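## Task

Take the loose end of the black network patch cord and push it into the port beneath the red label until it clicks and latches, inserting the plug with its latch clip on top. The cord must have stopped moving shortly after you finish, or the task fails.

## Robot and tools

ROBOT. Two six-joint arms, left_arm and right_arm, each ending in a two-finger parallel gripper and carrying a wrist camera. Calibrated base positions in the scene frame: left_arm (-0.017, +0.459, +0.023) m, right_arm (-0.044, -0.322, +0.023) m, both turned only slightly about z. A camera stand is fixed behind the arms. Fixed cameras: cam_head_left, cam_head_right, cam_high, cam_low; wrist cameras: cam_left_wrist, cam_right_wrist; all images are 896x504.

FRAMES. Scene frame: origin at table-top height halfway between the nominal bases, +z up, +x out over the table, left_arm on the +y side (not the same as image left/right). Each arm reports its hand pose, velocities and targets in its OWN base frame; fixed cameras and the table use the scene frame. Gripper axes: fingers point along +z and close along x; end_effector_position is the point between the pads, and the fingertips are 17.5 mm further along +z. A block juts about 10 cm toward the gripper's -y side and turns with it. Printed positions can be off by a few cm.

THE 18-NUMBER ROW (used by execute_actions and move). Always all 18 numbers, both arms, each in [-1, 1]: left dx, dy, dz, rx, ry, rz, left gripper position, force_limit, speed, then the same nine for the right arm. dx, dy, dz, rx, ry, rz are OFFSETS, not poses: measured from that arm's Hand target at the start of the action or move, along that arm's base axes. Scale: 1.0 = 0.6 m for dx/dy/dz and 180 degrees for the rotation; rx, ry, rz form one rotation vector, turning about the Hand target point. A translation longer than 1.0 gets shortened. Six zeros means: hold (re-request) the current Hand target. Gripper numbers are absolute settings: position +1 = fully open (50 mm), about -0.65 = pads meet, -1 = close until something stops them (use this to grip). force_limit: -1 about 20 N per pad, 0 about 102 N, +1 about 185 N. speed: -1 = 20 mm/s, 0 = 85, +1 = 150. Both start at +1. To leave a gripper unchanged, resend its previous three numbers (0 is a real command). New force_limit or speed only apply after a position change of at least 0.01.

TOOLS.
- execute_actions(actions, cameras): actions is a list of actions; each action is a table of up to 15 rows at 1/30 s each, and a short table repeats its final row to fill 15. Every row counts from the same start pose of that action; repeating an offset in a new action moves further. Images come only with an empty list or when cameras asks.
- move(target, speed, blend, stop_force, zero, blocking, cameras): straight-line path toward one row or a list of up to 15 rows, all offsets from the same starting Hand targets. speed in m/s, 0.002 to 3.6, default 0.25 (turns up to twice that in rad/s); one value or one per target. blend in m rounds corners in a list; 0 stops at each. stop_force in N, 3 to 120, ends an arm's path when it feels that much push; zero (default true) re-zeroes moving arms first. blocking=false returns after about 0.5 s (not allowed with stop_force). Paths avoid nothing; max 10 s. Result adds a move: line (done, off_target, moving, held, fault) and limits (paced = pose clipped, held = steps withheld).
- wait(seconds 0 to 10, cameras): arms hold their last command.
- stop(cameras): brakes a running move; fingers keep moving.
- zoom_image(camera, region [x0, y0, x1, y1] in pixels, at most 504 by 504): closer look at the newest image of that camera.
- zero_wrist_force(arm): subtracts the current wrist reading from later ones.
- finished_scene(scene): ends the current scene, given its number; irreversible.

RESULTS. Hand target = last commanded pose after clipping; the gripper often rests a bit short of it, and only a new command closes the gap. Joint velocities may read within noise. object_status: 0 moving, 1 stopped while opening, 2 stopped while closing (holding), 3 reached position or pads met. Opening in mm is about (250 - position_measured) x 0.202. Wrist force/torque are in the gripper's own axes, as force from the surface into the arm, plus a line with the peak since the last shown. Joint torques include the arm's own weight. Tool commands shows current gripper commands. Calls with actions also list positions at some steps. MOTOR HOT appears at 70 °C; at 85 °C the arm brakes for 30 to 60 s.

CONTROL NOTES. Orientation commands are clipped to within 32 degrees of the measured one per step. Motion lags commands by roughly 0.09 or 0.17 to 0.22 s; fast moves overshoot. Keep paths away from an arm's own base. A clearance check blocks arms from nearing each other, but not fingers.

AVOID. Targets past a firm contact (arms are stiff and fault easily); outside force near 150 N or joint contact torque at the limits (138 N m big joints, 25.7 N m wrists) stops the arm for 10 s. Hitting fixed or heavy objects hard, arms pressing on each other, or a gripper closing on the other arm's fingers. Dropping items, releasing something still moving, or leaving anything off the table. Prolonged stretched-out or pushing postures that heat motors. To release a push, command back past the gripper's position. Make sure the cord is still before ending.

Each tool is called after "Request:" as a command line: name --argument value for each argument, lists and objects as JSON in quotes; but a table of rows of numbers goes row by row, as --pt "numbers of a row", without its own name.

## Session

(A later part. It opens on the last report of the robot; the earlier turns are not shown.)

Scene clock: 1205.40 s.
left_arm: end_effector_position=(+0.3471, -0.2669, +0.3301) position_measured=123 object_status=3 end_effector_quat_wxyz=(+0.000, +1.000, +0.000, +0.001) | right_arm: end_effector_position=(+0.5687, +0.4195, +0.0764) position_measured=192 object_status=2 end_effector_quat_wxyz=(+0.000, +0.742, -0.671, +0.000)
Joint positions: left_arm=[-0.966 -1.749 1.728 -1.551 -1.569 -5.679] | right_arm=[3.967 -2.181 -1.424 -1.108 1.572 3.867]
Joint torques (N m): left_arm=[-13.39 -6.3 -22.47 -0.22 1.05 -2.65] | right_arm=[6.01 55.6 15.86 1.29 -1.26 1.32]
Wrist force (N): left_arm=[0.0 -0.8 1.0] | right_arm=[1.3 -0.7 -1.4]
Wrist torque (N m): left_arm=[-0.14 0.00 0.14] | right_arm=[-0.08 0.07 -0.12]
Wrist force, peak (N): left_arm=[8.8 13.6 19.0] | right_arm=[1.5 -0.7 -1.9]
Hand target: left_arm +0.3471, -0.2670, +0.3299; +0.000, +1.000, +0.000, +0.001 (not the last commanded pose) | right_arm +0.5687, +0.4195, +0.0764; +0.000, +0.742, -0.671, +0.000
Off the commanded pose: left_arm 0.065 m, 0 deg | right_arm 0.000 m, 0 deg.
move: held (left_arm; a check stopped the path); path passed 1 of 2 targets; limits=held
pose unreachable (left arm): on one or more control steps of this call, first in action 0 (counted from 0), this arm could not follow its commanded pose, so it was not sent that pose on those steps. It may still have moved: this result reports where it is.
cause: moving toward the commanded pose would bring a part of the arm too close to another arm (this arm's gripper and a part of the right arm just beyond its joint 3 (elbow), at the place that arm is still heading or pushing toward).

Request:
move --pt "0.02 0.19 0 0 0 0 0.2 -0.8 -0.8 0 0 0 0 0 0 -1 -0.5 -0.7" --pt "0.22 0.16 -0.15 0.301 -0.302 -0.430 0.2 -0.8 -0.8 0 0 0 0 0 0 -1 -0.5 -0.7" --speed 0.35 --blend 0.02 --cameras '["cam_left_wrist","cam_head_left","cam_high"]'

Scene clock: 1234.93 s.
left_arm: end_effector_position=(+0.4792, -0.1709, +0.2398) position_measured=123 object_status=3 end_effector_quat_wxyz=(-0.404, +0.580, -0.578, +0.407) end_effector_velocity=(+0.000, -0.001, +0.001) end_effector_angular_velocity=(-0.003, -0.003, -0.002) | right_arm: end_effector_position=(+0.5687, +0.4195, +0.0764) position_measured=192 object_status=2 end_effector_quat_wxyz=(+0.000, +0.742, -0.671, +0.000)
Joint positions: left_arm=[-1.102 -1.583 2.615 -3.495 -0.578 -3.74] | right_arm=[3.967 -2.181 -1.424 -1.108 1.572 3.867]
Joint velocities: left_arm=[-0.001 0 -0.001 -0.006 0 0.003] | right_arm=[within noise]
Joint torques (N m): left_arm=[-12.8 -14.59 -25.44 -5.17 2.3 2.25] | right_arm=[6.16 56.15 15.08 1.29 -0.5 1.33]
Wrist force (N): left_arm=[-0.3 0.2 2.5] | right_arm=[1.3 -0.6 -1.5]
Wrist torque (N m): left_arm=[-0.05 -0.15 -0.15] | right_arm=[-0.05 0.07 -0.13]
Wrist force, peak (N): left_arm=[0.5 -5.6 0.6] | right_arm=[1.9 -1.0 -1.4]
Hand target: left_arm +0.4791, -0.1710, +0.2399; -0.404, +0.580, -0.578, +0.407 | right_arm +0.5687, +0.4195, +0.0764; +0.000, +0.742, -0.671, +0.000
Off the commanded pose: left_arm 0.000 m, 0 deg | right_arm 0.000 m, 0 deg.
move: done
camera_calibration:
cam_left_wrist: T_world_to_cam=[[0.0150057, -0.999754, 0.0163465, -0.171997], [-0.641819, -0.0221666, -0.766536, 0.507153], [0.76671, 0.00101093, -0.641993, -0.0790571], [0, 0, 0, 1]] pos_world=[0.388695, -0.160633, 0.340808]
Images, in order (width x height): cam_head_left 896x504, cam_high 896x504, cam_left_wrist 896x504.

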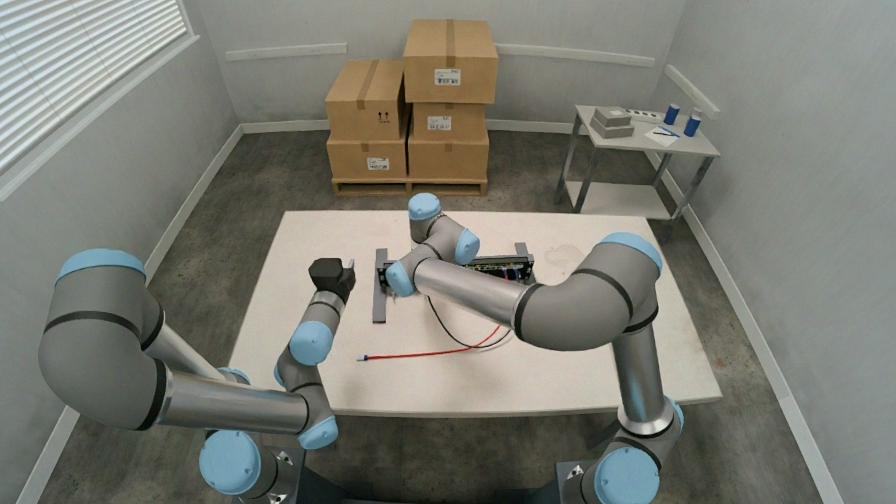

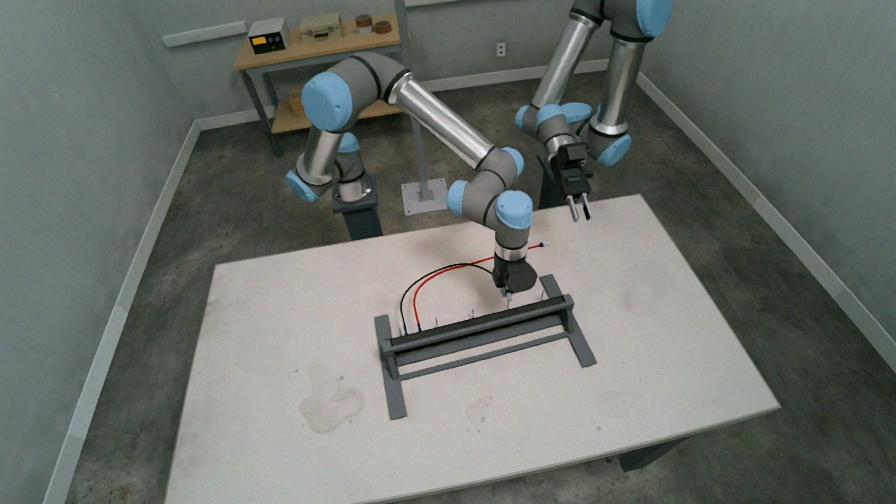

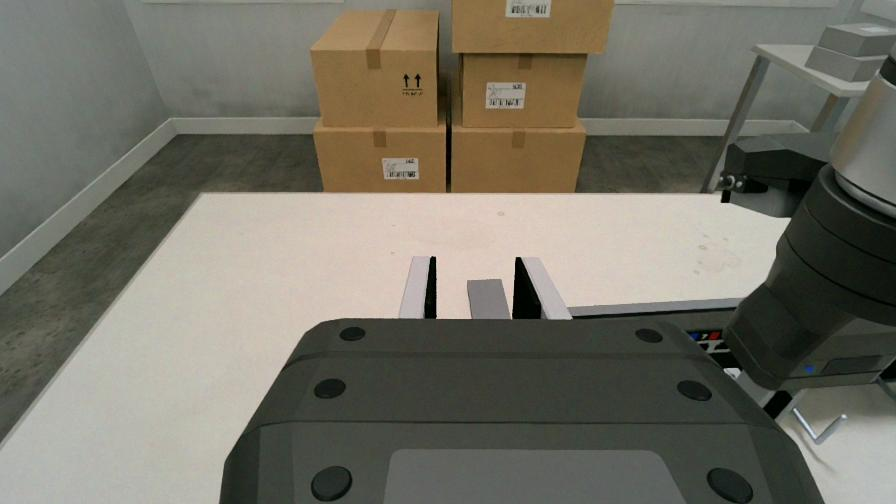

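Request:
move --pt "0.0415 -0.04 -0.205 -0.0592 -0.1005 -0.3438 0.2 -0.8 -0.8 0 0 0 0 0 0 -1 -0.5 -0.7" --speed 0.35 --cameras '["cam_left_wrist","cam_head_left"]'

Scene clock: 1256.23 s.
left_arm: end_effector_position=(+0.5014, -0.1919, +0.1269) position_measured=123 object_status=3 end_effector_quat_wxyz=(+0.192, -0.206, +0.687, -0.670) | right_arm: end_effector_position=(+0.5687, +0.4195, +0.0764) position_measured=192 object_status=2 end_effector_quat_wxyz=(+0.000, +0.742, -0.671, +0.000)
Joint positions: left_arm=[-0.305 -0.671 2.24 -4.675 -2.266 -3.13] | right_arm=[3.967 -2.181 -1.424 -1.108 1.572 3.867]
Joint torques (N m): left_arm=[0.13 -38.35 -5.24 -1.73 -0.71 0] | right_arm=[6.88 55.18 16.84 1.29 -0.12 1.27]
Wrist force (N): left_arm=[-0.5 -0.6 3.2] | right_arm=[1.4 -0.4 -1.4]
Wrist torque (N m): left_arm=[-0.18 -0.17 -0.21] | right_arm=[-0.02 0.07 -0.13]
Wrist force, peak (N): left_arm=[-7.1 -2.4 3.9] | right_arm=[1.9 -0.8 -1.6]
Hand target: left_arm +0.5014, -0.1919, +0.1269; +0.192, -0.206, +0.687, -0.670 (not the last commanded pose) | right_arm +0.5687, +0.4195, +0.0764; +0.000, +0.742, -0.671, +0.000
Tool commands: left_gripper/position=+0.2 left_gripper/force_limit=-0.796078 left_gripper/speed=-0.796078 right_gripper/position=-1.0 right_gripper/force_limit=-0.5 right_gripper/speed=-0.7
Off the commanded pose: left_arm 0.011 m, 6 deg | right_arm 0.000 m, 0 deg.
FORCE FAULT: contact force on the left arm reached its limit, and that arm stopped. The contact can be on any part of that arm, not only on its tool. That arm's remaining commands of this call were not run. That arm is still stopped at the end of this call. That arm stays stopped for about 10 more seconds. Until then a move that you send moves the other arm only, and its call returns only when the move has ended. Once the stop has ended, the next robot result says so. If the stop ends while you think or write, that arm runs what you send next, counted from a new Hand target: where the arm stands when the stop ends. While its stop runs, that arm takes no new command, but its gripper still runs the gripper command that each later call begins with. Until it ends, the stop uses up actions while you think or wait. An arm that is not stopped still takes commands.
move: fault (left_arm)
camera_calibration:
cam_left_wrist: T_world_to_cam=[[-0.835525, -0.548743, 0.0279034, 0.319989], [-0.222988, 0.292236, -0.929986, 0.305411], [0.502169, -0.783249, -0.366534, -0.221401], [0, 0, 0, 1]] pos_world=[0.446643, -0.0870722, 0.193948]
Images, in order (width x height): cam_head_left 896x504, cam_left_wrist 896x504.

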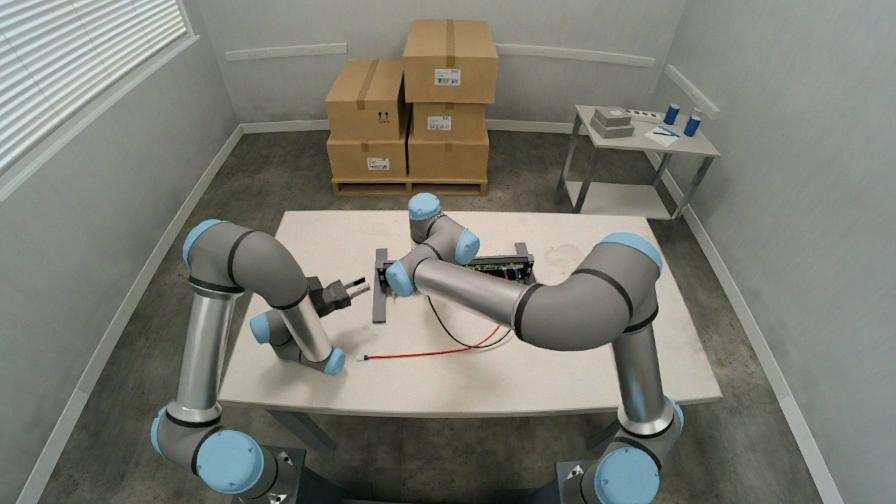

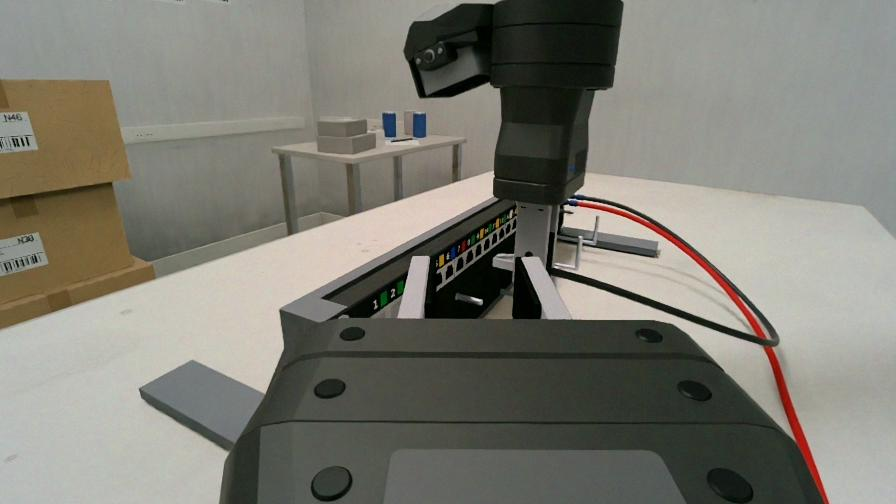

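Request:
zoom_image --camera "cam_left_wrist" --region '[400, 180, 600, 320]'

Request:
zoom_image --camera "cam_left_wrist" --region '[435, 220, 535, 290]'

Scaled by 2.520 from the camera's 896x504 image, which has a finer 1280x720 frame.

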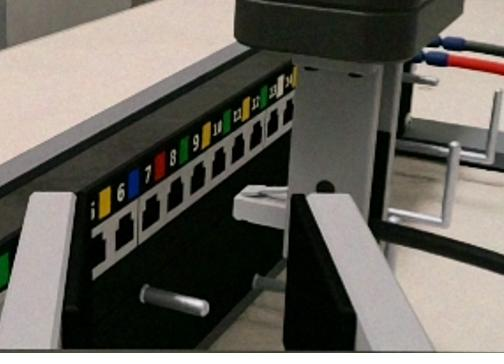

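Scaled by 5.040 from the camera's 896x504 image, which has a finer 1280x720 frame.

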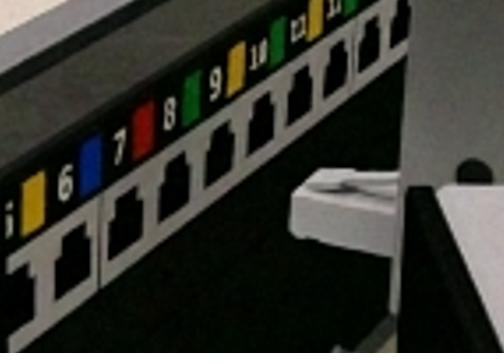

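Request:
zoom_image --camera "cam_left_wrist" --region '[485, 245, 525, 275]'

Request:
zoom_image --camera "cam_left_wrist" --region '[445, 240, 485, 280]'

Scaled by 12.600 from the camera's 896x504 image, which has a finer 1280x720 frame.

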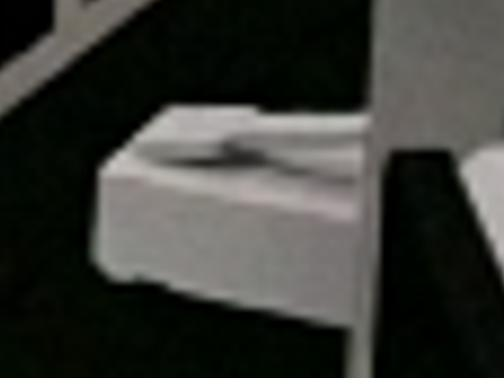

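Scaled by 12.600 from the camera's 896x504 image, which has a finer 1280x720 frame.

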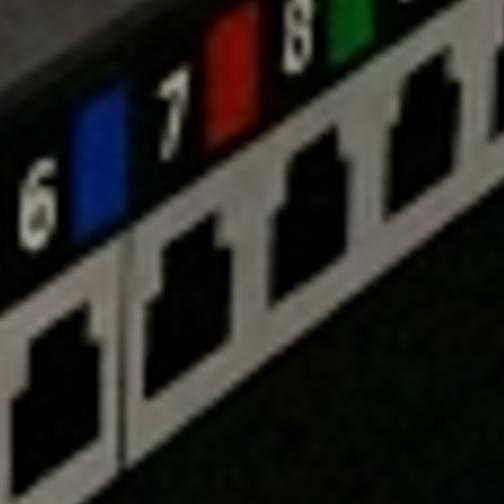

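Request:
wait --seconds 1 --cameras '["cam_left_wrist","cam_low"]'

Request:
zoom_image --camera "cam_left_wrist" --region '[435, 220, 535, 290]'

Scene clock: 1364.47 s.
left_arm: end_effector_position=(+0.5014, -0.1919, +0.1269) position_measured=123 object_status=3 end_effector_quat_wxyz=(+0.192, -0.206, +0.687, -0.670) | right_arm: end_effector_position=(+0.5687, +0.4195, +0.0764) position_measured=192 object_status=2 end_effector_quat_wxyz=(+0.000, +0.742, -0.671, +0.000)
Joint positions: left_arm=[-0.305 -0.671 2.24 -4.675 -2.266 -3.13] | right_arm=[3.967 -2.181 -1.424 -1.108 1.572 3.867]
Joint torques (N m): left_arm=[-0.56 -38.7 -3.56 -1.78 -0.05 -0.12] | right_arm=[6.69 54.64 16.62 1.29 0.96 1.36]
Wrist force (N): left_arm=[-0.7 -0.6 2.7] | right_arm=[1.7 -0.7 -1.1]
Wrist torque (N m): left_arm=[-0.17 -0.14 -0.20] | right_arm=[-0.07 0.01 -0.13]
Wrist force, peak (N): left_arm=[-0.6 -0.6 3.4] | right_arm=[1.6 -0.9 -2.0]
Hand target: left_arm +0.5014, -0.1919, +0.1269; +0.192, -0.206, +0.687, -0.670 (not the last commanded pose) | right_arm +0.5687, +0.4195, +0.0764; +0.000, +0.742, -0.671, +0.000
Tool commands: left_gripper/position=+0.2 left_gripper/force_limit=-0.796078 left_gripper/speed=-0.796078 right_gripper/position=-1.0 right_gripper/force_limit=-0.5 right_gripper/speed=-0.7
Off the commanded pose: left_arm 0.011 m, 6 deg | right_arm 0.000 m, 0 deg.
FORCE FAULT, CONTINUED: the left arm's stop, for the force fault that an earlier result reported, is over. The rest of the stop counts as 19 of the actions that you can send in this scene. That arm's target is now where it stood when the stop ended, not its last command. That arm accepts commands again.
wait: 1.00 s; at rest from the start
camera_calibration:
cam_left_wrist: T_world_to_cam=[[-0.835525, -0.548743, 0.0279034, 0.319989], [-0.222988, 0.292236, -0.929986, 0.305411], [0.502169, -0.783249, -0.366534, -0.221401], [0, 0, 0, 1]] pos_world=[0.446643, -0.0870722, 0.193948]
Images, in order (width x height): cam_low 896x504, cam_left_wrist 896x504.

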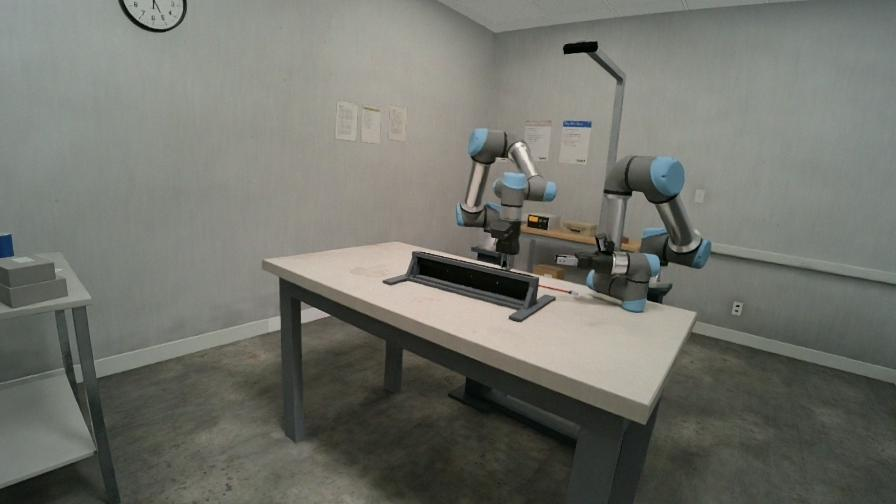

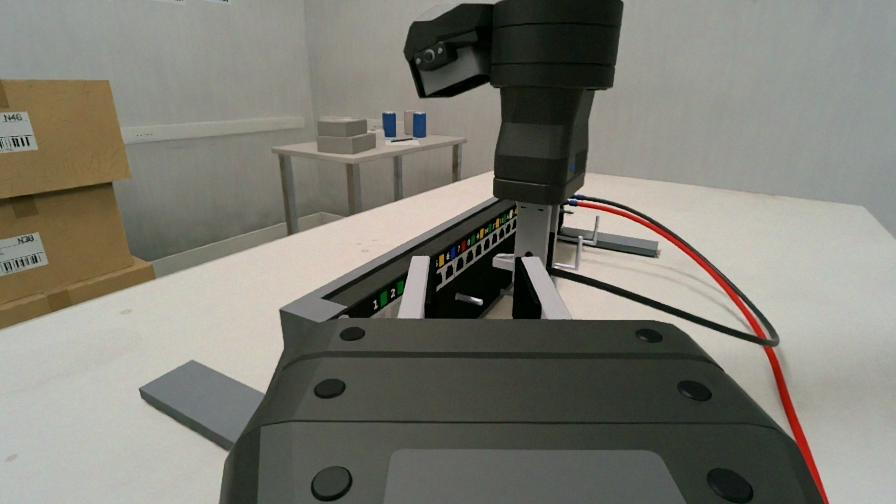

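Scaled by 5.040 from the camera's 896x504 image, which has a finer 1280x720 frame.

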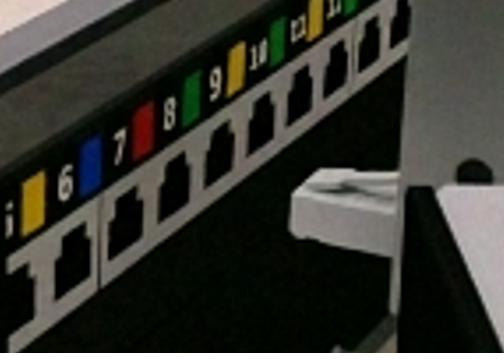

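Request:
move --pt "0 0 0.067 0 0 0 0.2 -0.8 -0.8 0 0.0022 -0.0145 0 0 0 -1 -0.5 -0.7" --speed 0.05 --cameras '["cam_left_wrist","cam_right_wrist"]'

Request:
zoom_image --camera "cam_left_wrist" --region '[435, 210, 555, 300]'

Request:
zoom_image --camera "cam_right_wrist" --region '[400, 80, 580, 300]'

Scene clock: 1377.17 s.
left_arm: end_effector_position=(+0.5013, -0.1919, +0.1670) position_measured=123 object_status=3 end_effector_quat_wxyz=(+0.192, -0.206, +0.687, -0.670) end_effector_velocity=(+0.000, +0.000, -0.001) end_effector_angular_velocity=(+0.000, -0.001, +0.000) | right_arm: end_effector_position=(+0.5687, +0.4208, +0.0677) position_measured=192 object_status=2 end_effector_quat_wxyz=(+0.000, +0.742, -0.671, +0.000)
Joint positions: left_arm=[-0.305 -0.793 2.274 -4.586 -2.266 -3.13] | right_arm=[3.968 -2.192 -1.43 -1.091 1.572 3.868]
Joint velocities: left_arm=[0 0.005 0 -0.006 0 0] | right_arm=[within noise]
Joint torques (N m): left_arm=[-4.07 -25.31 -13.95 -4.21 0.47 0.73] | right_arm=[8.53 49.81 19.33 2.65 1.47 1.5]
Wrist force (N): left_arm=[-0.1 -0.5 3.7] | right_arm=[1.5 -0.8 -1.4]
Wrist torque (N m): left_arm=[-0.15 -0.25 -0.20] | right_arm=[-0.08 0.05 -0.31]
Wrist force, peak (N): left_arm=[-0.1 -0.5 3.7] | right_arm=[1.7 -0.8 -1.9]
Hand target: left_arm +0.5014, -0.1919, +0.1671; +0.192, -0.206, +0.687, -0.670 | right_arm +0.5687, +0.4208, +0.0677; +0.000, +0.742, -0.671, +0.000
Off the commanded pose: left_arm 0.000 m, 0 deg | right_arm 0.000 m, 0 deg.
move: done
camera_calibration:
cam_left_wrist: T_world_to_cam=[[-0.835533, -0.548712, 0.0282756, 0.318785], [-0.223384, 0.292232, -0.929892, 0.343044], [0.50198, -0.783272, -0.366743, -0.206499], [0, 0, 0, 1]] pos_world=[0.446645, -0.0870722, 0.234248]
cam_right_wrist: T_world_to_cam=[[0.106917, -0.994264, -0.00276484, 0.362673], [-0.938219, -0.101809, 0.330727, 0.573691], [-0.329112, -0.0327662, -0.943722, 0.391458], [0, 0, 0, 1]] pos_world=[0.628306, 0.431827, 0.180695]
Images, in order (width x height): cam_left_wrist 896x504, cam_right_wrist 896x504.

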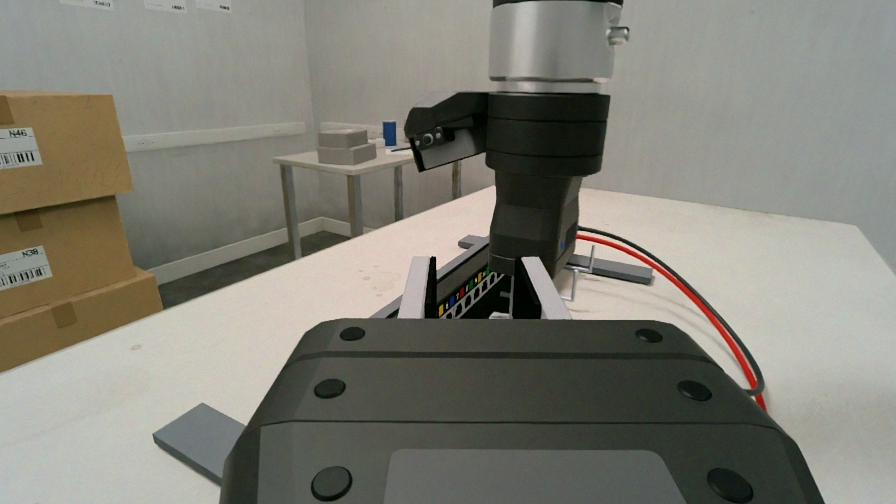

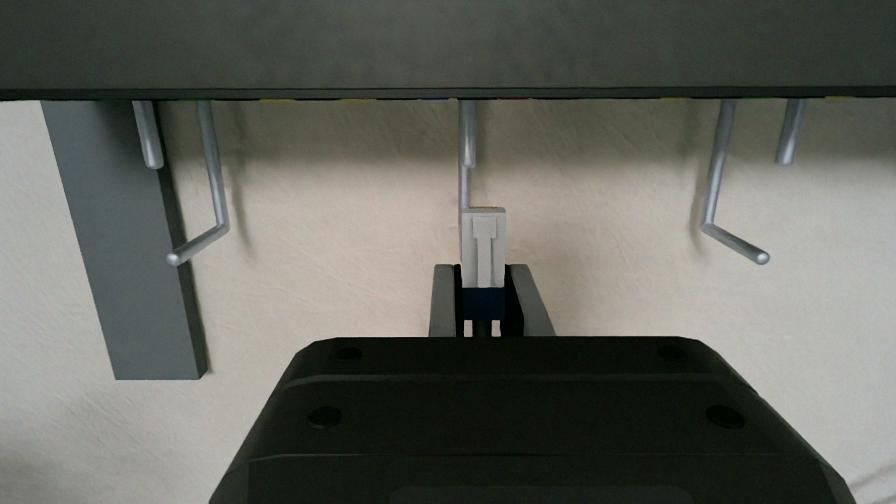

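Scaled by 4.200 from the camera's 896x504 image, which has a finer 1280x720 frame.

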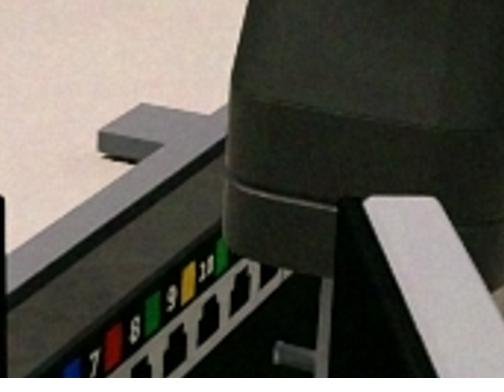

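Scaled by 2.291 from the camera's 896x504 image, which has a finer 1280x720 frame.

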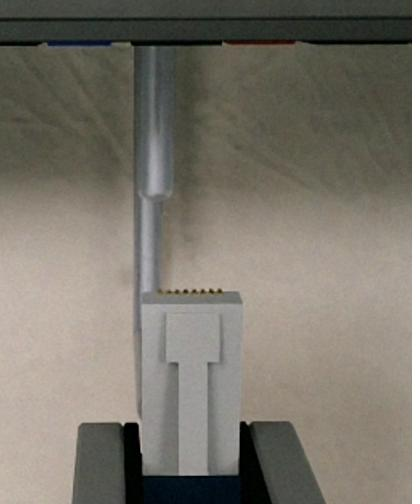

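Request:
move --pt "0 0 -0.05 0 0 0 0.2 -0.8 -0.8 0 0.0007 0 0 0 0 -1 -0.5 -0.7" --speed 0.08 --cameras '["cam_left_wrist"]'

Request:
zoom_image --camera "cam_left_wrist" --region '[440, 230, 530, 310]'

Scene clock: 1387.97 s.
left_arm: end_effector_position=(+0.5014, -0.1919, +0.1371) position_measured=123 object_status=3 end_effector_quat_wxyz=(+0.192, -0.206, +0.687, -0.670) | right_arm: end_effector_position=(+0.5687, +0.4212, +0.0678) position_measured=192 object_status=2 end_effector_quat_wxyz=(+0.000, +0.742, -0.671, +0.000)
Joint positions: left_arm=[-0.305 -0.701 2.25 -4.654 -2.267 -3.13] | right_arm=[3.968 -2.193 -1.429 -1.091 1.572 3.868]
Joint torques (N m): left_arm=[-0.73 -44.12 4.66 0.84 0.87 -2.74] | right_arm=[9.85 39.77 27.34 0.79 1.78 1.62]
Wrist force (N): left_arm=[-0.4 -0.5 3.0] | right_arm=[1.6 -0.6 -1.3]
Wrist torque (N m): left_arm=[-0.17 -0.18 -0.19] | right_arm=[-0.06 0.03 -0.32]
Wrist force, peak (N): left_arm=[-0.1 -1.6 3.4] | right_arm=[2.1 -0.7 -1.6]
Hand target: left_arm +0.5014, -0.1919, +0.1371; +0.192, -0.206, +0.687, -0.670 | right_arm +0.5687, +0.4212, +0.0677; +0.000, +0.742, -0.671, +0.000
Off the commanded pose: left_arm 0.000 m, 0 deg | right_arm 0.000 m, 0 deg.
move: done
camera_calibration:
cam_left_wrist: T_world_to_cam=[[-0.835545, -0.548717, 0.0278261, 0.319812], [-0.222871, 0.292209, -0.930023, 0.314965], [0.502188, -0.783278, -0.366447, -0.217704], [0, 0, 0, 1]] pos_world=[0.446742, -0.0870721, 0.204248]
Images, in order (width x height): cam_left_wrist 896x504.

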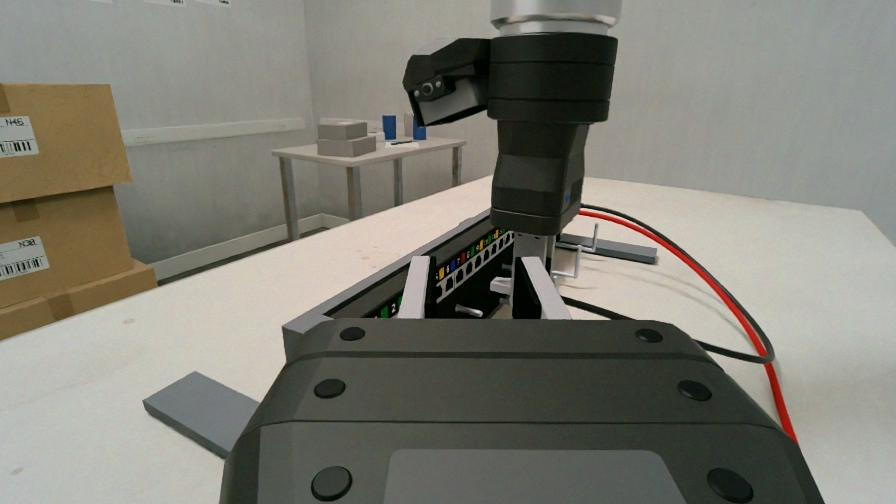

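Scaled by 5.600 from the camera's 896x504 image, which has a finer 1280x720 frame.

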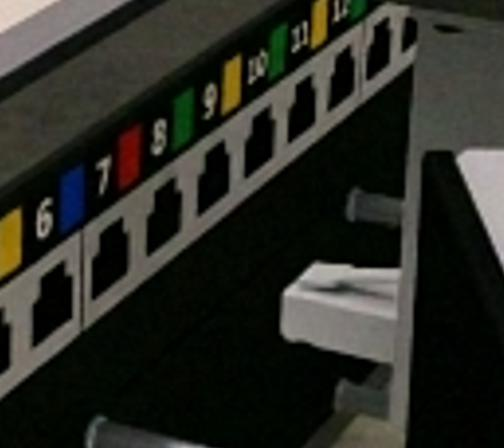

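Request:
move --pt "0 0 0 0 0 0 0.2 -0.8 -0.8 0.0365 0.0041 -0.0015 0 0 0 -1 -0.5 -0.7" --speed 0.03 --stop_force 6 --cameras '["cam_left_wrist","cam_right_wrist"]'

Request:
zoom_image --camera "cam_left_wrist" --region '[440, 240, 520, 310]'

Request:
zoom_image --camera "cam_right_wrist" --region '[400, 140, 580, 300]'

Scene clock: 1421.53 s.
left_arm: end_effector_position=(+0.5014, -0.1919, +0.1371) position_measured=123 object_status=3 end_effector_quat_wxyz=(+0.192, -0.206, +0.687, -0.670) | right_arm: end_effector_position=(+0.5906, +0.4237, +0.0668) position_measured=192 object_status=2 end_effector_quat_wxyz=(+0.000, +0.742, -0.671, +0.000)
Joint positions: left_arm=[-0.305 -0.701 2.25 -4.654 -2.266 -3.13] | right_arm=[3.948 -2.235 -1.358 -1.12 1.572 3.848]
Joint torques (N m): left_arm=[-0.83 -48.77 4.48 0.67 0.99 -2.28] | right_arm=[10.26 57.96 14.76 5.71 0.1 1.79]
Wrist force (N): left_arm=[-0.6 -0.2 3.2] | right_arm=[1.4 -0.4 -1.9]
Wrist torque (N m): left_arm=[-0.10 -0.16 -0.19] | right_arm=[0.00 0.03 -0.10]
Wrist force, peak (N): left_arm=[-0.6 -0.5 3.4] | right_arm=[1.5 -1.4 -1.8]
Hand target: left_arm +0.5014, -0.1919, +0.1371; +0.192, -0.206, +0.687, -0.670 | right_arm +0.5906, +0.4237, +0.0668; +0.000, +0.742, -0.671, +0.000
Off the commanded pose: left_arm 0.000 m, 0 deg | right_arm 0.000 m, 0 deg.
move: done
camera_calibration:
cam_left_wrist: T_world_to_cam=[[-0.835527, -0.548741, 0.0279044, 0.319705], [-0.222941, 0.292163, -0.93002, 0.314876], [0.502187, -0.783278, -0.366447, -0.21769], [0, 0, 0, 1]] pos_world=[0.446643, -0.0870719, 0.204148]
cam_right_wrist: T_world_to_cam=[[0.106917, -0.994264, -0.00276484, 0.363114], [-0.938219, -0.101809, 0.330727, 0.594788], [-0.329112, -0.0327662, -0.943722, 0.398002], [0, 0, 0, 1]] pos_world=[0.650206, 0.434627, 0.179895]
Images, in order (width x height): cam_left_wrist 896x504, cam_right_wrist 896x504.

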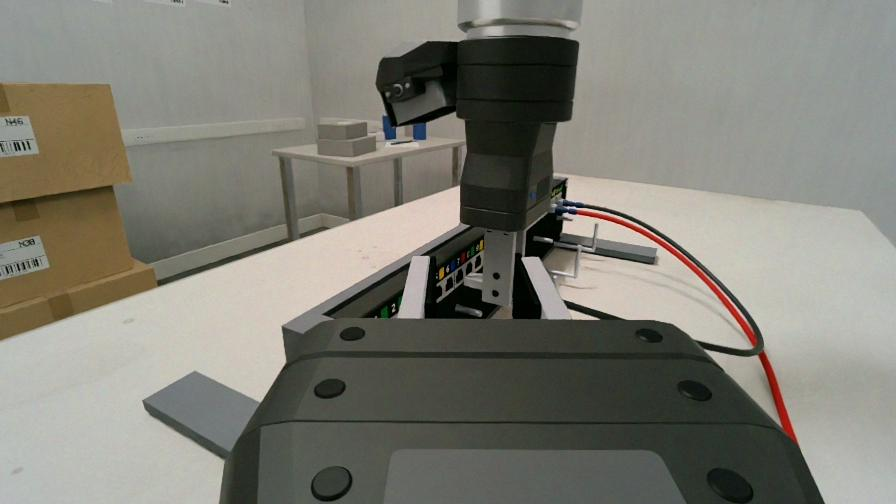

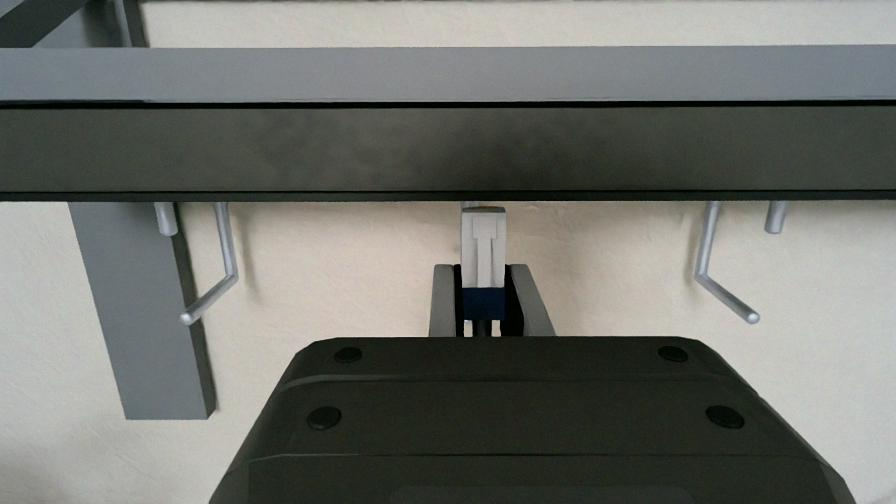

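Scaled by 6.300 from the camera's 896x504 image, which has a finer 1280x720 frame.

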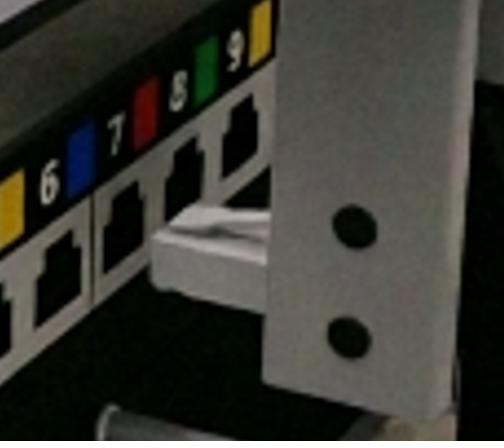

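Scaled by 2.800 from the camera's 896x504 image, which has a finer 1280x720 frame.

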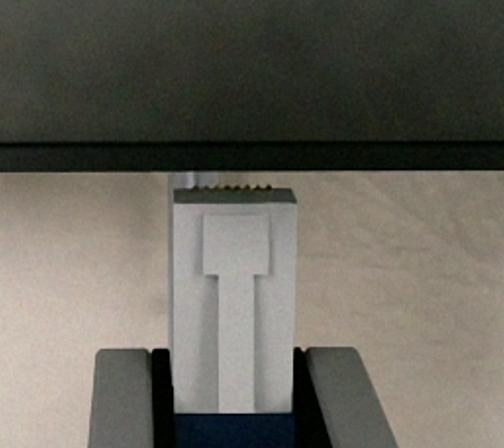

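Request:
move --pt "0 0 0 0 0 0 0.2 -0.8 -0.8 0.0348 0.0039 0 0 0 0 -1 -0.5 -0.7" --speed 0.012 --stop_force 8 --cameras '["cam_left_wrist","cam_right_wrist"]'

Request:
zoom_image --camera "cam_left_wrist" --region '[440, 240, 520, 310]'

Request:
zoom_image --camera "cam_right_wrist" --region '[400, 160, 580, 320]'

Scene clock: 1442.57 s.
left_arm: end_effector_position=(+0.5014, -0.1919, +0.1371) position_measured=123 object_status=3 end_effector_quat_wxyz=(+0.192, -0.206, +0.687, -0.670) | right_arm: end_effector_position=(+0.5980, +0.4245, +0.0668) position_measured=192 object_status=2 end_effector_quat_wxyz=(+0.000, +0.742, -0.671, +0.000)
Joint positions: left_arm=[-0.305 -0.701 2.25 -4.654 -2.266 -3.13] | right_arm=[3.941 -2.25 -1.333 -1.13 1.572 3.841]
Joint torques (N m): left_arm=[-1.39 -48.16 4.46 0.94 0.75 -0.99] | right_arm=[9.42 58.96 20.87 4.61 -2.11 1.87]
Wrist force (N): left_arm=[-0.6 -0.4 2.9] | right_arm=[3.5 4.0 -2.8]
Wrist torque (N m): left_arm=[-0.14 -0.15 -0.19] | right_arm=[0.09 -0.07 -0.11]
Wrist force, peak (N): left_arm=[-0.5 -0.4 3.4] | right_arm=[4.2 19.2 -3.0]
Hand target: left_arm +0.5014, -0.1919, +0.1371; +0.192, -0.206, +0.687, -0.670 | right_arm +0.5980, +0.4245, +0.0668; +0.000, +0.742, -0.671, +0.000 (not the last commanded pose)
Off the commanded pose: left_arm 0.000 m, 0 deg | right_arm 0.014 m, 0 deg.
move: contact (right_arm)
camera_calibration:
cam_left_wrist: T_world_to_cam=[[-0.835525, -0.548743, 0.0279034, 0.319705], [-0.222988, 0.292236, -0.929986, 0.314897], [0.502169, -0.783249, -0.366534, -0.217662], [0, 0, 0, 1]] pos_world=[0.446643, -0.0870722, 0.204148]
cam_right_wrist: T_world_to_cam=[[0.106884, -0.994267, -0.00285879, 0.363258], [-0.938222, -0.10181, 0.330718, 0.601827], [-0.329113, -0.0326663, -0.943725, 0.400424], [0, 0, 0, 1]] pos_world=[0.657605, 0.435528, 0.179894]
Images, in order (width x height): cam_left_wrist 896x504, cam_right_wrist 896x504.

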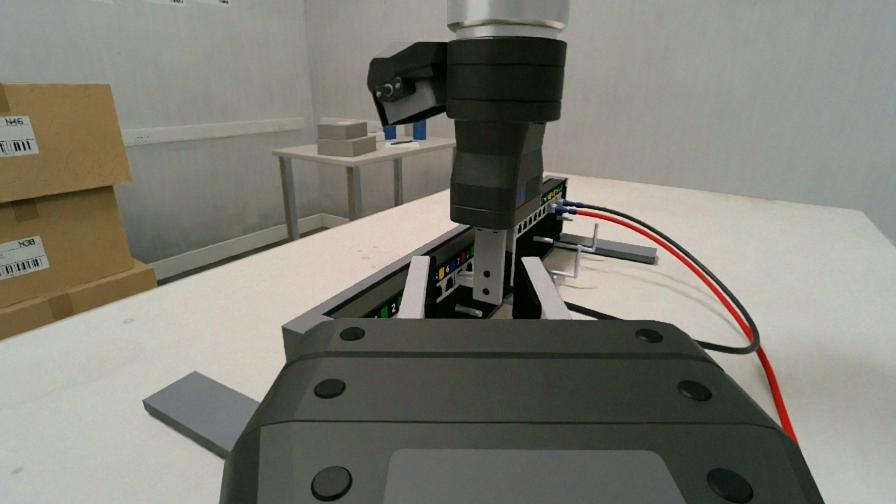

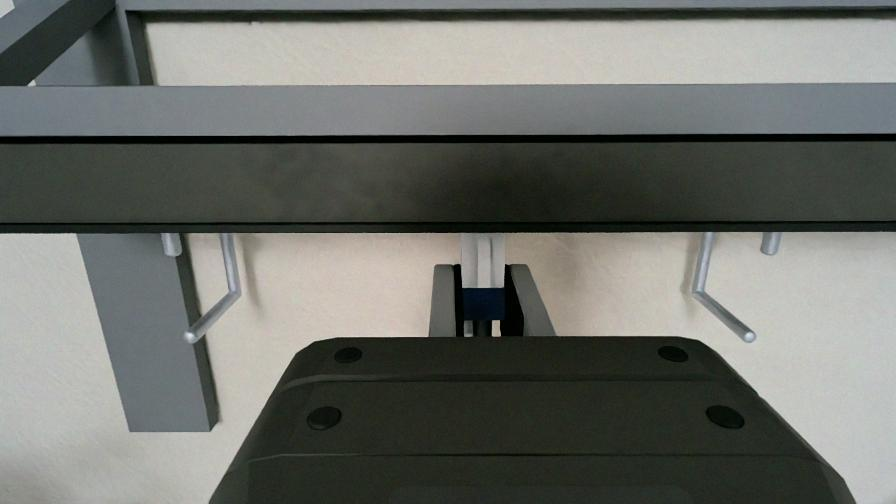

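Scaled by 6.300 from the camera's 896x504 image, which has a finer 1280x720 frame.

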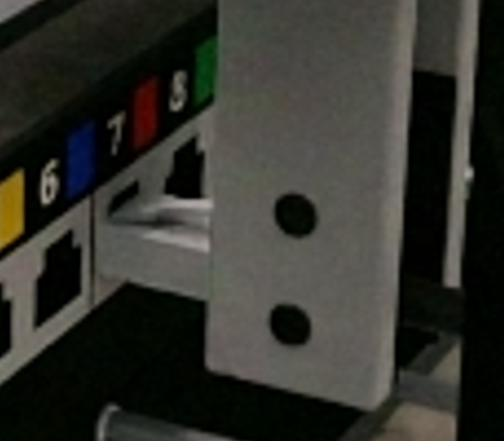

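Scaled by 2.800 from the camera's 896x504 image, which has a finer 1280x720 frame.

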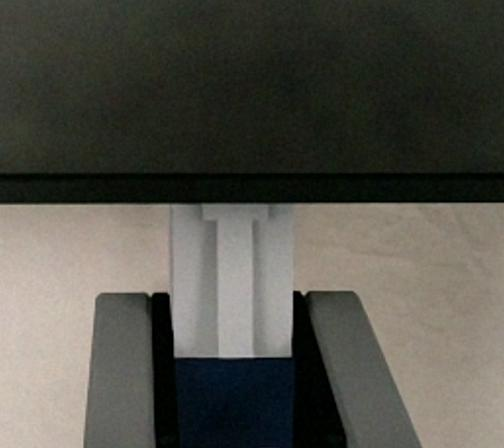

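Request:
zoom_image --camera "cam_left_wrist" --region '[445, 258, 485, 293]'

Scaled by 12.600 from the camera's 896x504 image, which has a finer 1280x720 frame.

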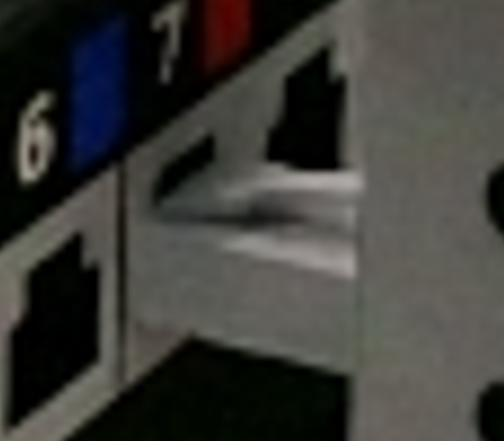

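Request:
move --pt "0 0 0 0 0 0 0.2 -0.8 -0.8 -0.00155 -0.00118 0 0 0 0 -1 -0.5 -0.7" --speed 0.01

Request:
move --pt "0 0 0 0 0 0 0.2 -0.8 -0.8 0.00829 0.00093 0 0 0 0 -1 -0.5 -0.7" --speed 0.008 --stop_force 8 --cameras '["cam_left_wrist"]'

Request:
zoom_image --camera "cam_left_wrist" --region '[445, 258, 485, 293]'

Scene clock: 1512.17 s.
left_arm: end_effector_position=(+0.5014, -0.1919, +0.1371) position_measured=123 object_status=3 end_effector_quat_wxyz=(+0.192, -0.206, +0.687, -0.670) | right_arm: end_effector_position=(+0.5971, +0.4238, +0.0668) position_measured=192 object_status=2 end_effector_quat_wxyz=(+0.000, +0.742, -0.671, +0.000)
Joint positions: left_arm=[-0.305 -0.701 2.25 -4.654 -2.266 -3.13] | right_arm=[3.942 -2.247 -1.337 -1.128 1.572 3.842]
Joint torques (N m): left_arm=[-1.46 -47.33 3.98 0.8 0.62 -0.2] | right_arm=[9.94 55.21 19.83 5.53 -1.89 1.72]
Wrist force (N): left_arm=[-0.4 -0.2 2.9] | right_arm=[1.9 -0.7 -1.7]
Wrist torque (N m): left_arm=[-0.12 -0.19 -0.18] | right_arm=[-0.05 -0.03 -0.17]
Wrist force, peak (N): left_arm=[-0.6 -0.7 3.3] | right_arm=[3.7 4.0 -3.0]
Hand target: left_arm +0.5014, -0.1919, +0.1371; +0.192, -0.206, +0.687, -0.670 | right_arm +0.5971, +0.4238, +0.0668; +0.000, +0.742, -0.671, +0.000
Off the commanded pose: left_arm 0.000 m, 0 deg | right_arm 0.000 m, 0 deg.
move: done

Scene clock: 1513.33 s.
left_arm: end_effector_position=(+0.5014, -0.1919, +0.1371) position_measured=123 object_status=3 end_effector_quat_wxyz=(+0.192, -0.206, +0.687, -0.670) | right_arm: end_effector_position=(+0.5982, +0.4241, +0.0669) position_measured=192 object_status=2 end_effector_quat_wxyz=(+0.000, +0.742, -0.671, +0.000)
Joint positions: left_arm=[-0.305 -0.701 2.25 -4.654 -2.266 -3.13] | right_arm=[3.941 -2.249 -1.333 -1.13 1.572 3.841]
Joint torques (N m): left_arm=[-1.07 -46.55 4.03 0.83 0.59 0.25] | right_arm=[8.49 58.83 16.36 6.64 -1.87 1.6]
Wrist force (N): left_arm=[-0.6 -0.4 2.9] | right_arm=[2.5 3.5 -1.8]
Wrist torque (N m): left_arm=[-0.16 -0.15 -0.19] | right_arm=[0.00 -0.15 -0.14]
Wrist force, peak (N): left_arm=[-0.6 -0.6 3.4] | right_arm=[2.6 13.9 -2.1]
Hand target: left_arm +0.5014, -0.1919, +0.1371; +0.192, -0.206, +0.687, -0.670 | right_arm +0.5982, +0.4241, +0.0669; +0.000, +0.742, -0.671, +0.000 (not the last commanded pose)
Off the commanded pose: left_arm 0.000 m, 0 deg | right_arm 0.004 m, 0 deg.
move: contact (right_arm)
camera_calibration:
cam_left_wrist: T_world_to_cam=[[-0.835525, -0.548743, 0.0279034, 0.319705], [-0.222988, 0.292236, -0.929986, 0.314897], [0.502169, -0.783249, -0.366534, -0.217662], [0, 0, 0, 1]] pos_world=[0.446643, -0.0870722, 0.204148]
Images, in order (width x height): cam_left_wrist 896x504.

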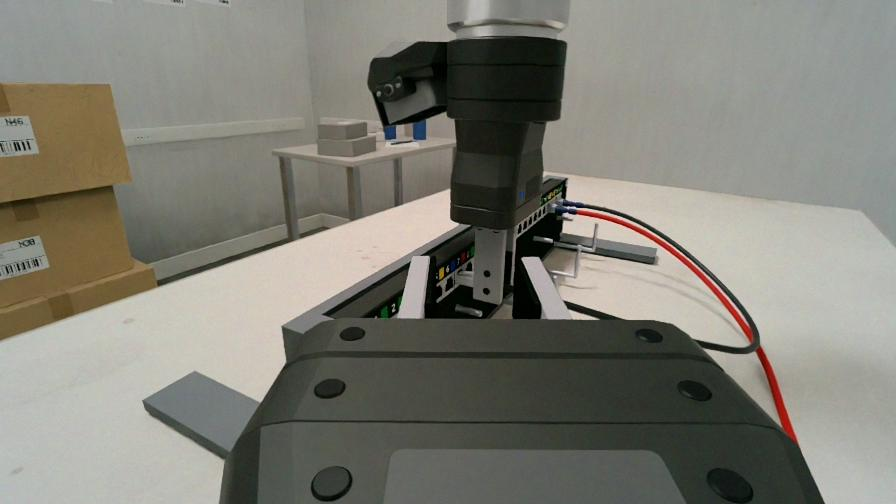

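Scaled by 12.600 from the camera's 896x504 image, which has a finer 1280x720 frame.

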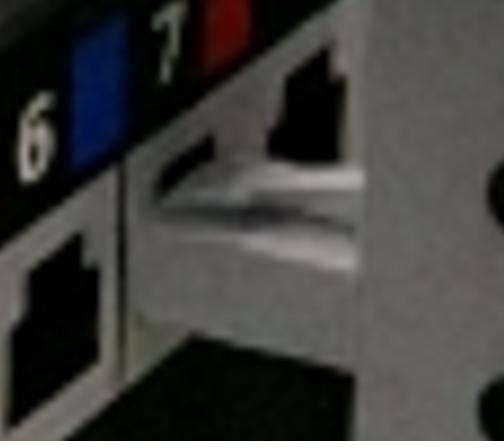

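Request:
move --pt "0 0 0 0 0 0 0.2 -0.8 -0.8 -0.0015 -0.0009 0 0 0 0 -1 -0.5 -0.7" --pt "0 0 0 0 0 0 0.2 -0.8 -0.8 -0.0015 -0.0009 -0.0008 0 0 0 -1 -0.5 -0.7" --speed 0.01

Request:
move --pt "0 0 0 0 0 0 0.2 -0.8 -0.8 0.00829 0.00093 0 0 0 0 -1 -0.5 -0.7" --speed 0.008 --stop_force 8 --cameras '["cam_left_wrist"]'

Request:
zoom_image --camera "cam_left_wrist" --region '[445, 258, 485, 293]'

Scene clock: 1529.10 s.
left_arm: end_effector_position=(+0.5014, -0.1919, +0.1371) position_measured=123 object_status=3 end_effector_quat_wxyz=(+0.192, -0.206, +0.687, -0.670) | right_arm: end_effector_position=(+0.5973, +0.4236, +0.0665) position_measured=192 object_status=2 end_effector_quat_wxyz=(+0.000, +0.742, -0.671, +0.000)
Joint positions: left_arm=[-0.305 -0.701 2.25 -4.654 -2.266 -3.13] | right_arm=[3.941 -2.247 -1.338 -1.127 1.572 3.841]
Joint torques (N m): left_arm=[-1.35 -46.24 3.92 0.77 0.41 1.12] | right_arm=[9.21 42.38 16.92 5.24 -1.98 1.59]
Wrist force (N): left_arm=[-0.6 -0.7 3.0] | right_arm=[2.5 -1.2 -2.0]
Wrist torque (N m): left_arm=[-0.19 -0.16 -0.18] | right_arm=[-0.14 -0.14 -0.19]
Wrist force, peak (N): left_arm=[-0.6 -0.4 3.4] | right_arm=[2.3 3.8 -2.8]
Hand target: left_arm +0.5014, -0.1919, +0.1371; +0.192, -0.206, +0.687, -0.670 | right_arm +0.5973, +0.4235, +0.0664; +0.000, +0.742, -0.671, +0.000
Off the commanded pose: left_arm 0.000 m, 0 deg | right_arm 0.000 m, 0 deg.
move: done

Scene clock: 1530.30 s.
left_arm: end_effector_position=(+0.5014, -0.1919, +0.1371) position_measured=123 object_status=3 end_effector_quat_wxyz=(+0.192, -0.206, +0.687, -0.670) | right_arm: end_effector_position=(+0.5983, +0.4238, +0.0664) position_measured=192 object_status=2 end_effector_quat_wxyz=(+0.000, +0.742, -0.671, +0.000)
Joint positions: left_arm=[-0.305 -0.701 2.25 -4.654 -2.266 -3.13] | right_arm=[3.94 -2.249 -1.334 -1.129 1.572 3.84]
Joint torques (N m): left_arm=[-1.68 -46.61 3.92 0.82 0.36 1.42] | right_arm=[9.1 58.35 16.19 6.46 -1.96 1.86]
Wrist force (N): left_arm=[-0.5 -0.4 3.1] | right_arm=[2.9 3.1 -2.5]
Wrist torque (N m): left_arm=[-0.14 -0.17 -0.19] | right_arm=[0.02 -0.12 -0.12]
Wrist force, peak (N): left_arm=[-0.6 -0.5 3.3] | right_arm=[3.0 13.4 -2.8]
Hand target: left_arm +0.5014, -0.1919, +0.1371; +0.192, -0.206, +0.687, -0.670 | right_arm +0.5983, +0.4238, +0.0664; +0.000, +0.742, -0.671, +0.000 (not the last commanded pose)
Off the commanded pose: left_arm 0.000 m, 0 deg | right_arm 0.004 m, 0 deg.
move: contact (right_arm)
camera_calibration:
cam_left_wrist: T_world_to_cam=[[-0.835525, -0.548743, 0.0279034, 0.319705], [-0.222988, 0.292236, -0.929986, 0.314897], [0.502169, -0.783249, -0.366534, -0.217662], [0, 0, 0, 1]] pos_world=[0.446643, -0.0870722, 0.204148]
Images, in order (width x height): cam_left_wrist 896x504.

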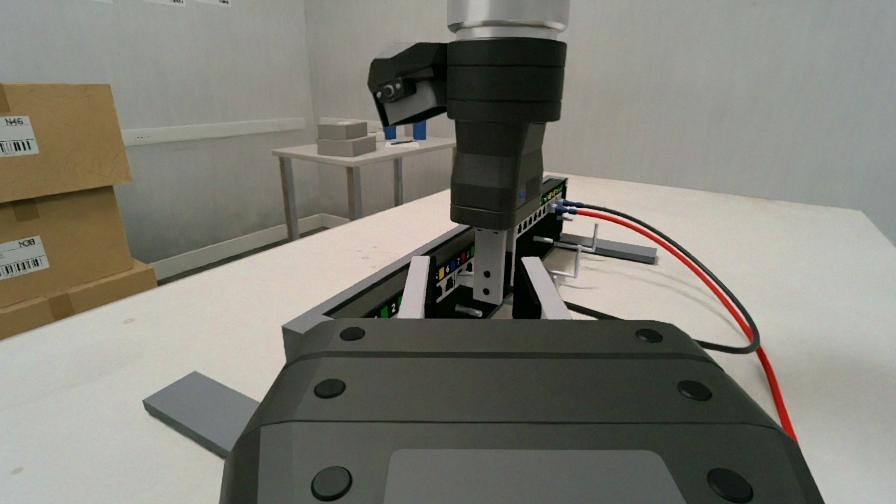

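Scaled by 12.600 from the camera's 896x504 image, which has a finer 1280x720 frame.

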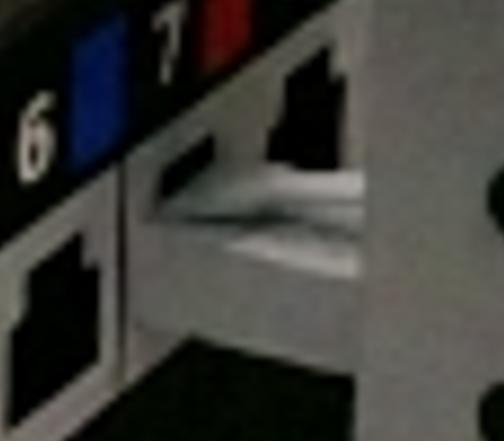

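Request:
zoom_image --camera "cam_left_wrist" --region '[452, 265, 474, 289]'

Scaled by 21.000 from the camera's 896x504 image, which has a finer 1280x720 frame.

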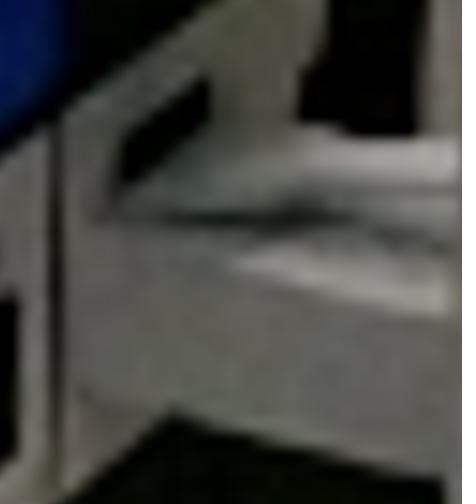

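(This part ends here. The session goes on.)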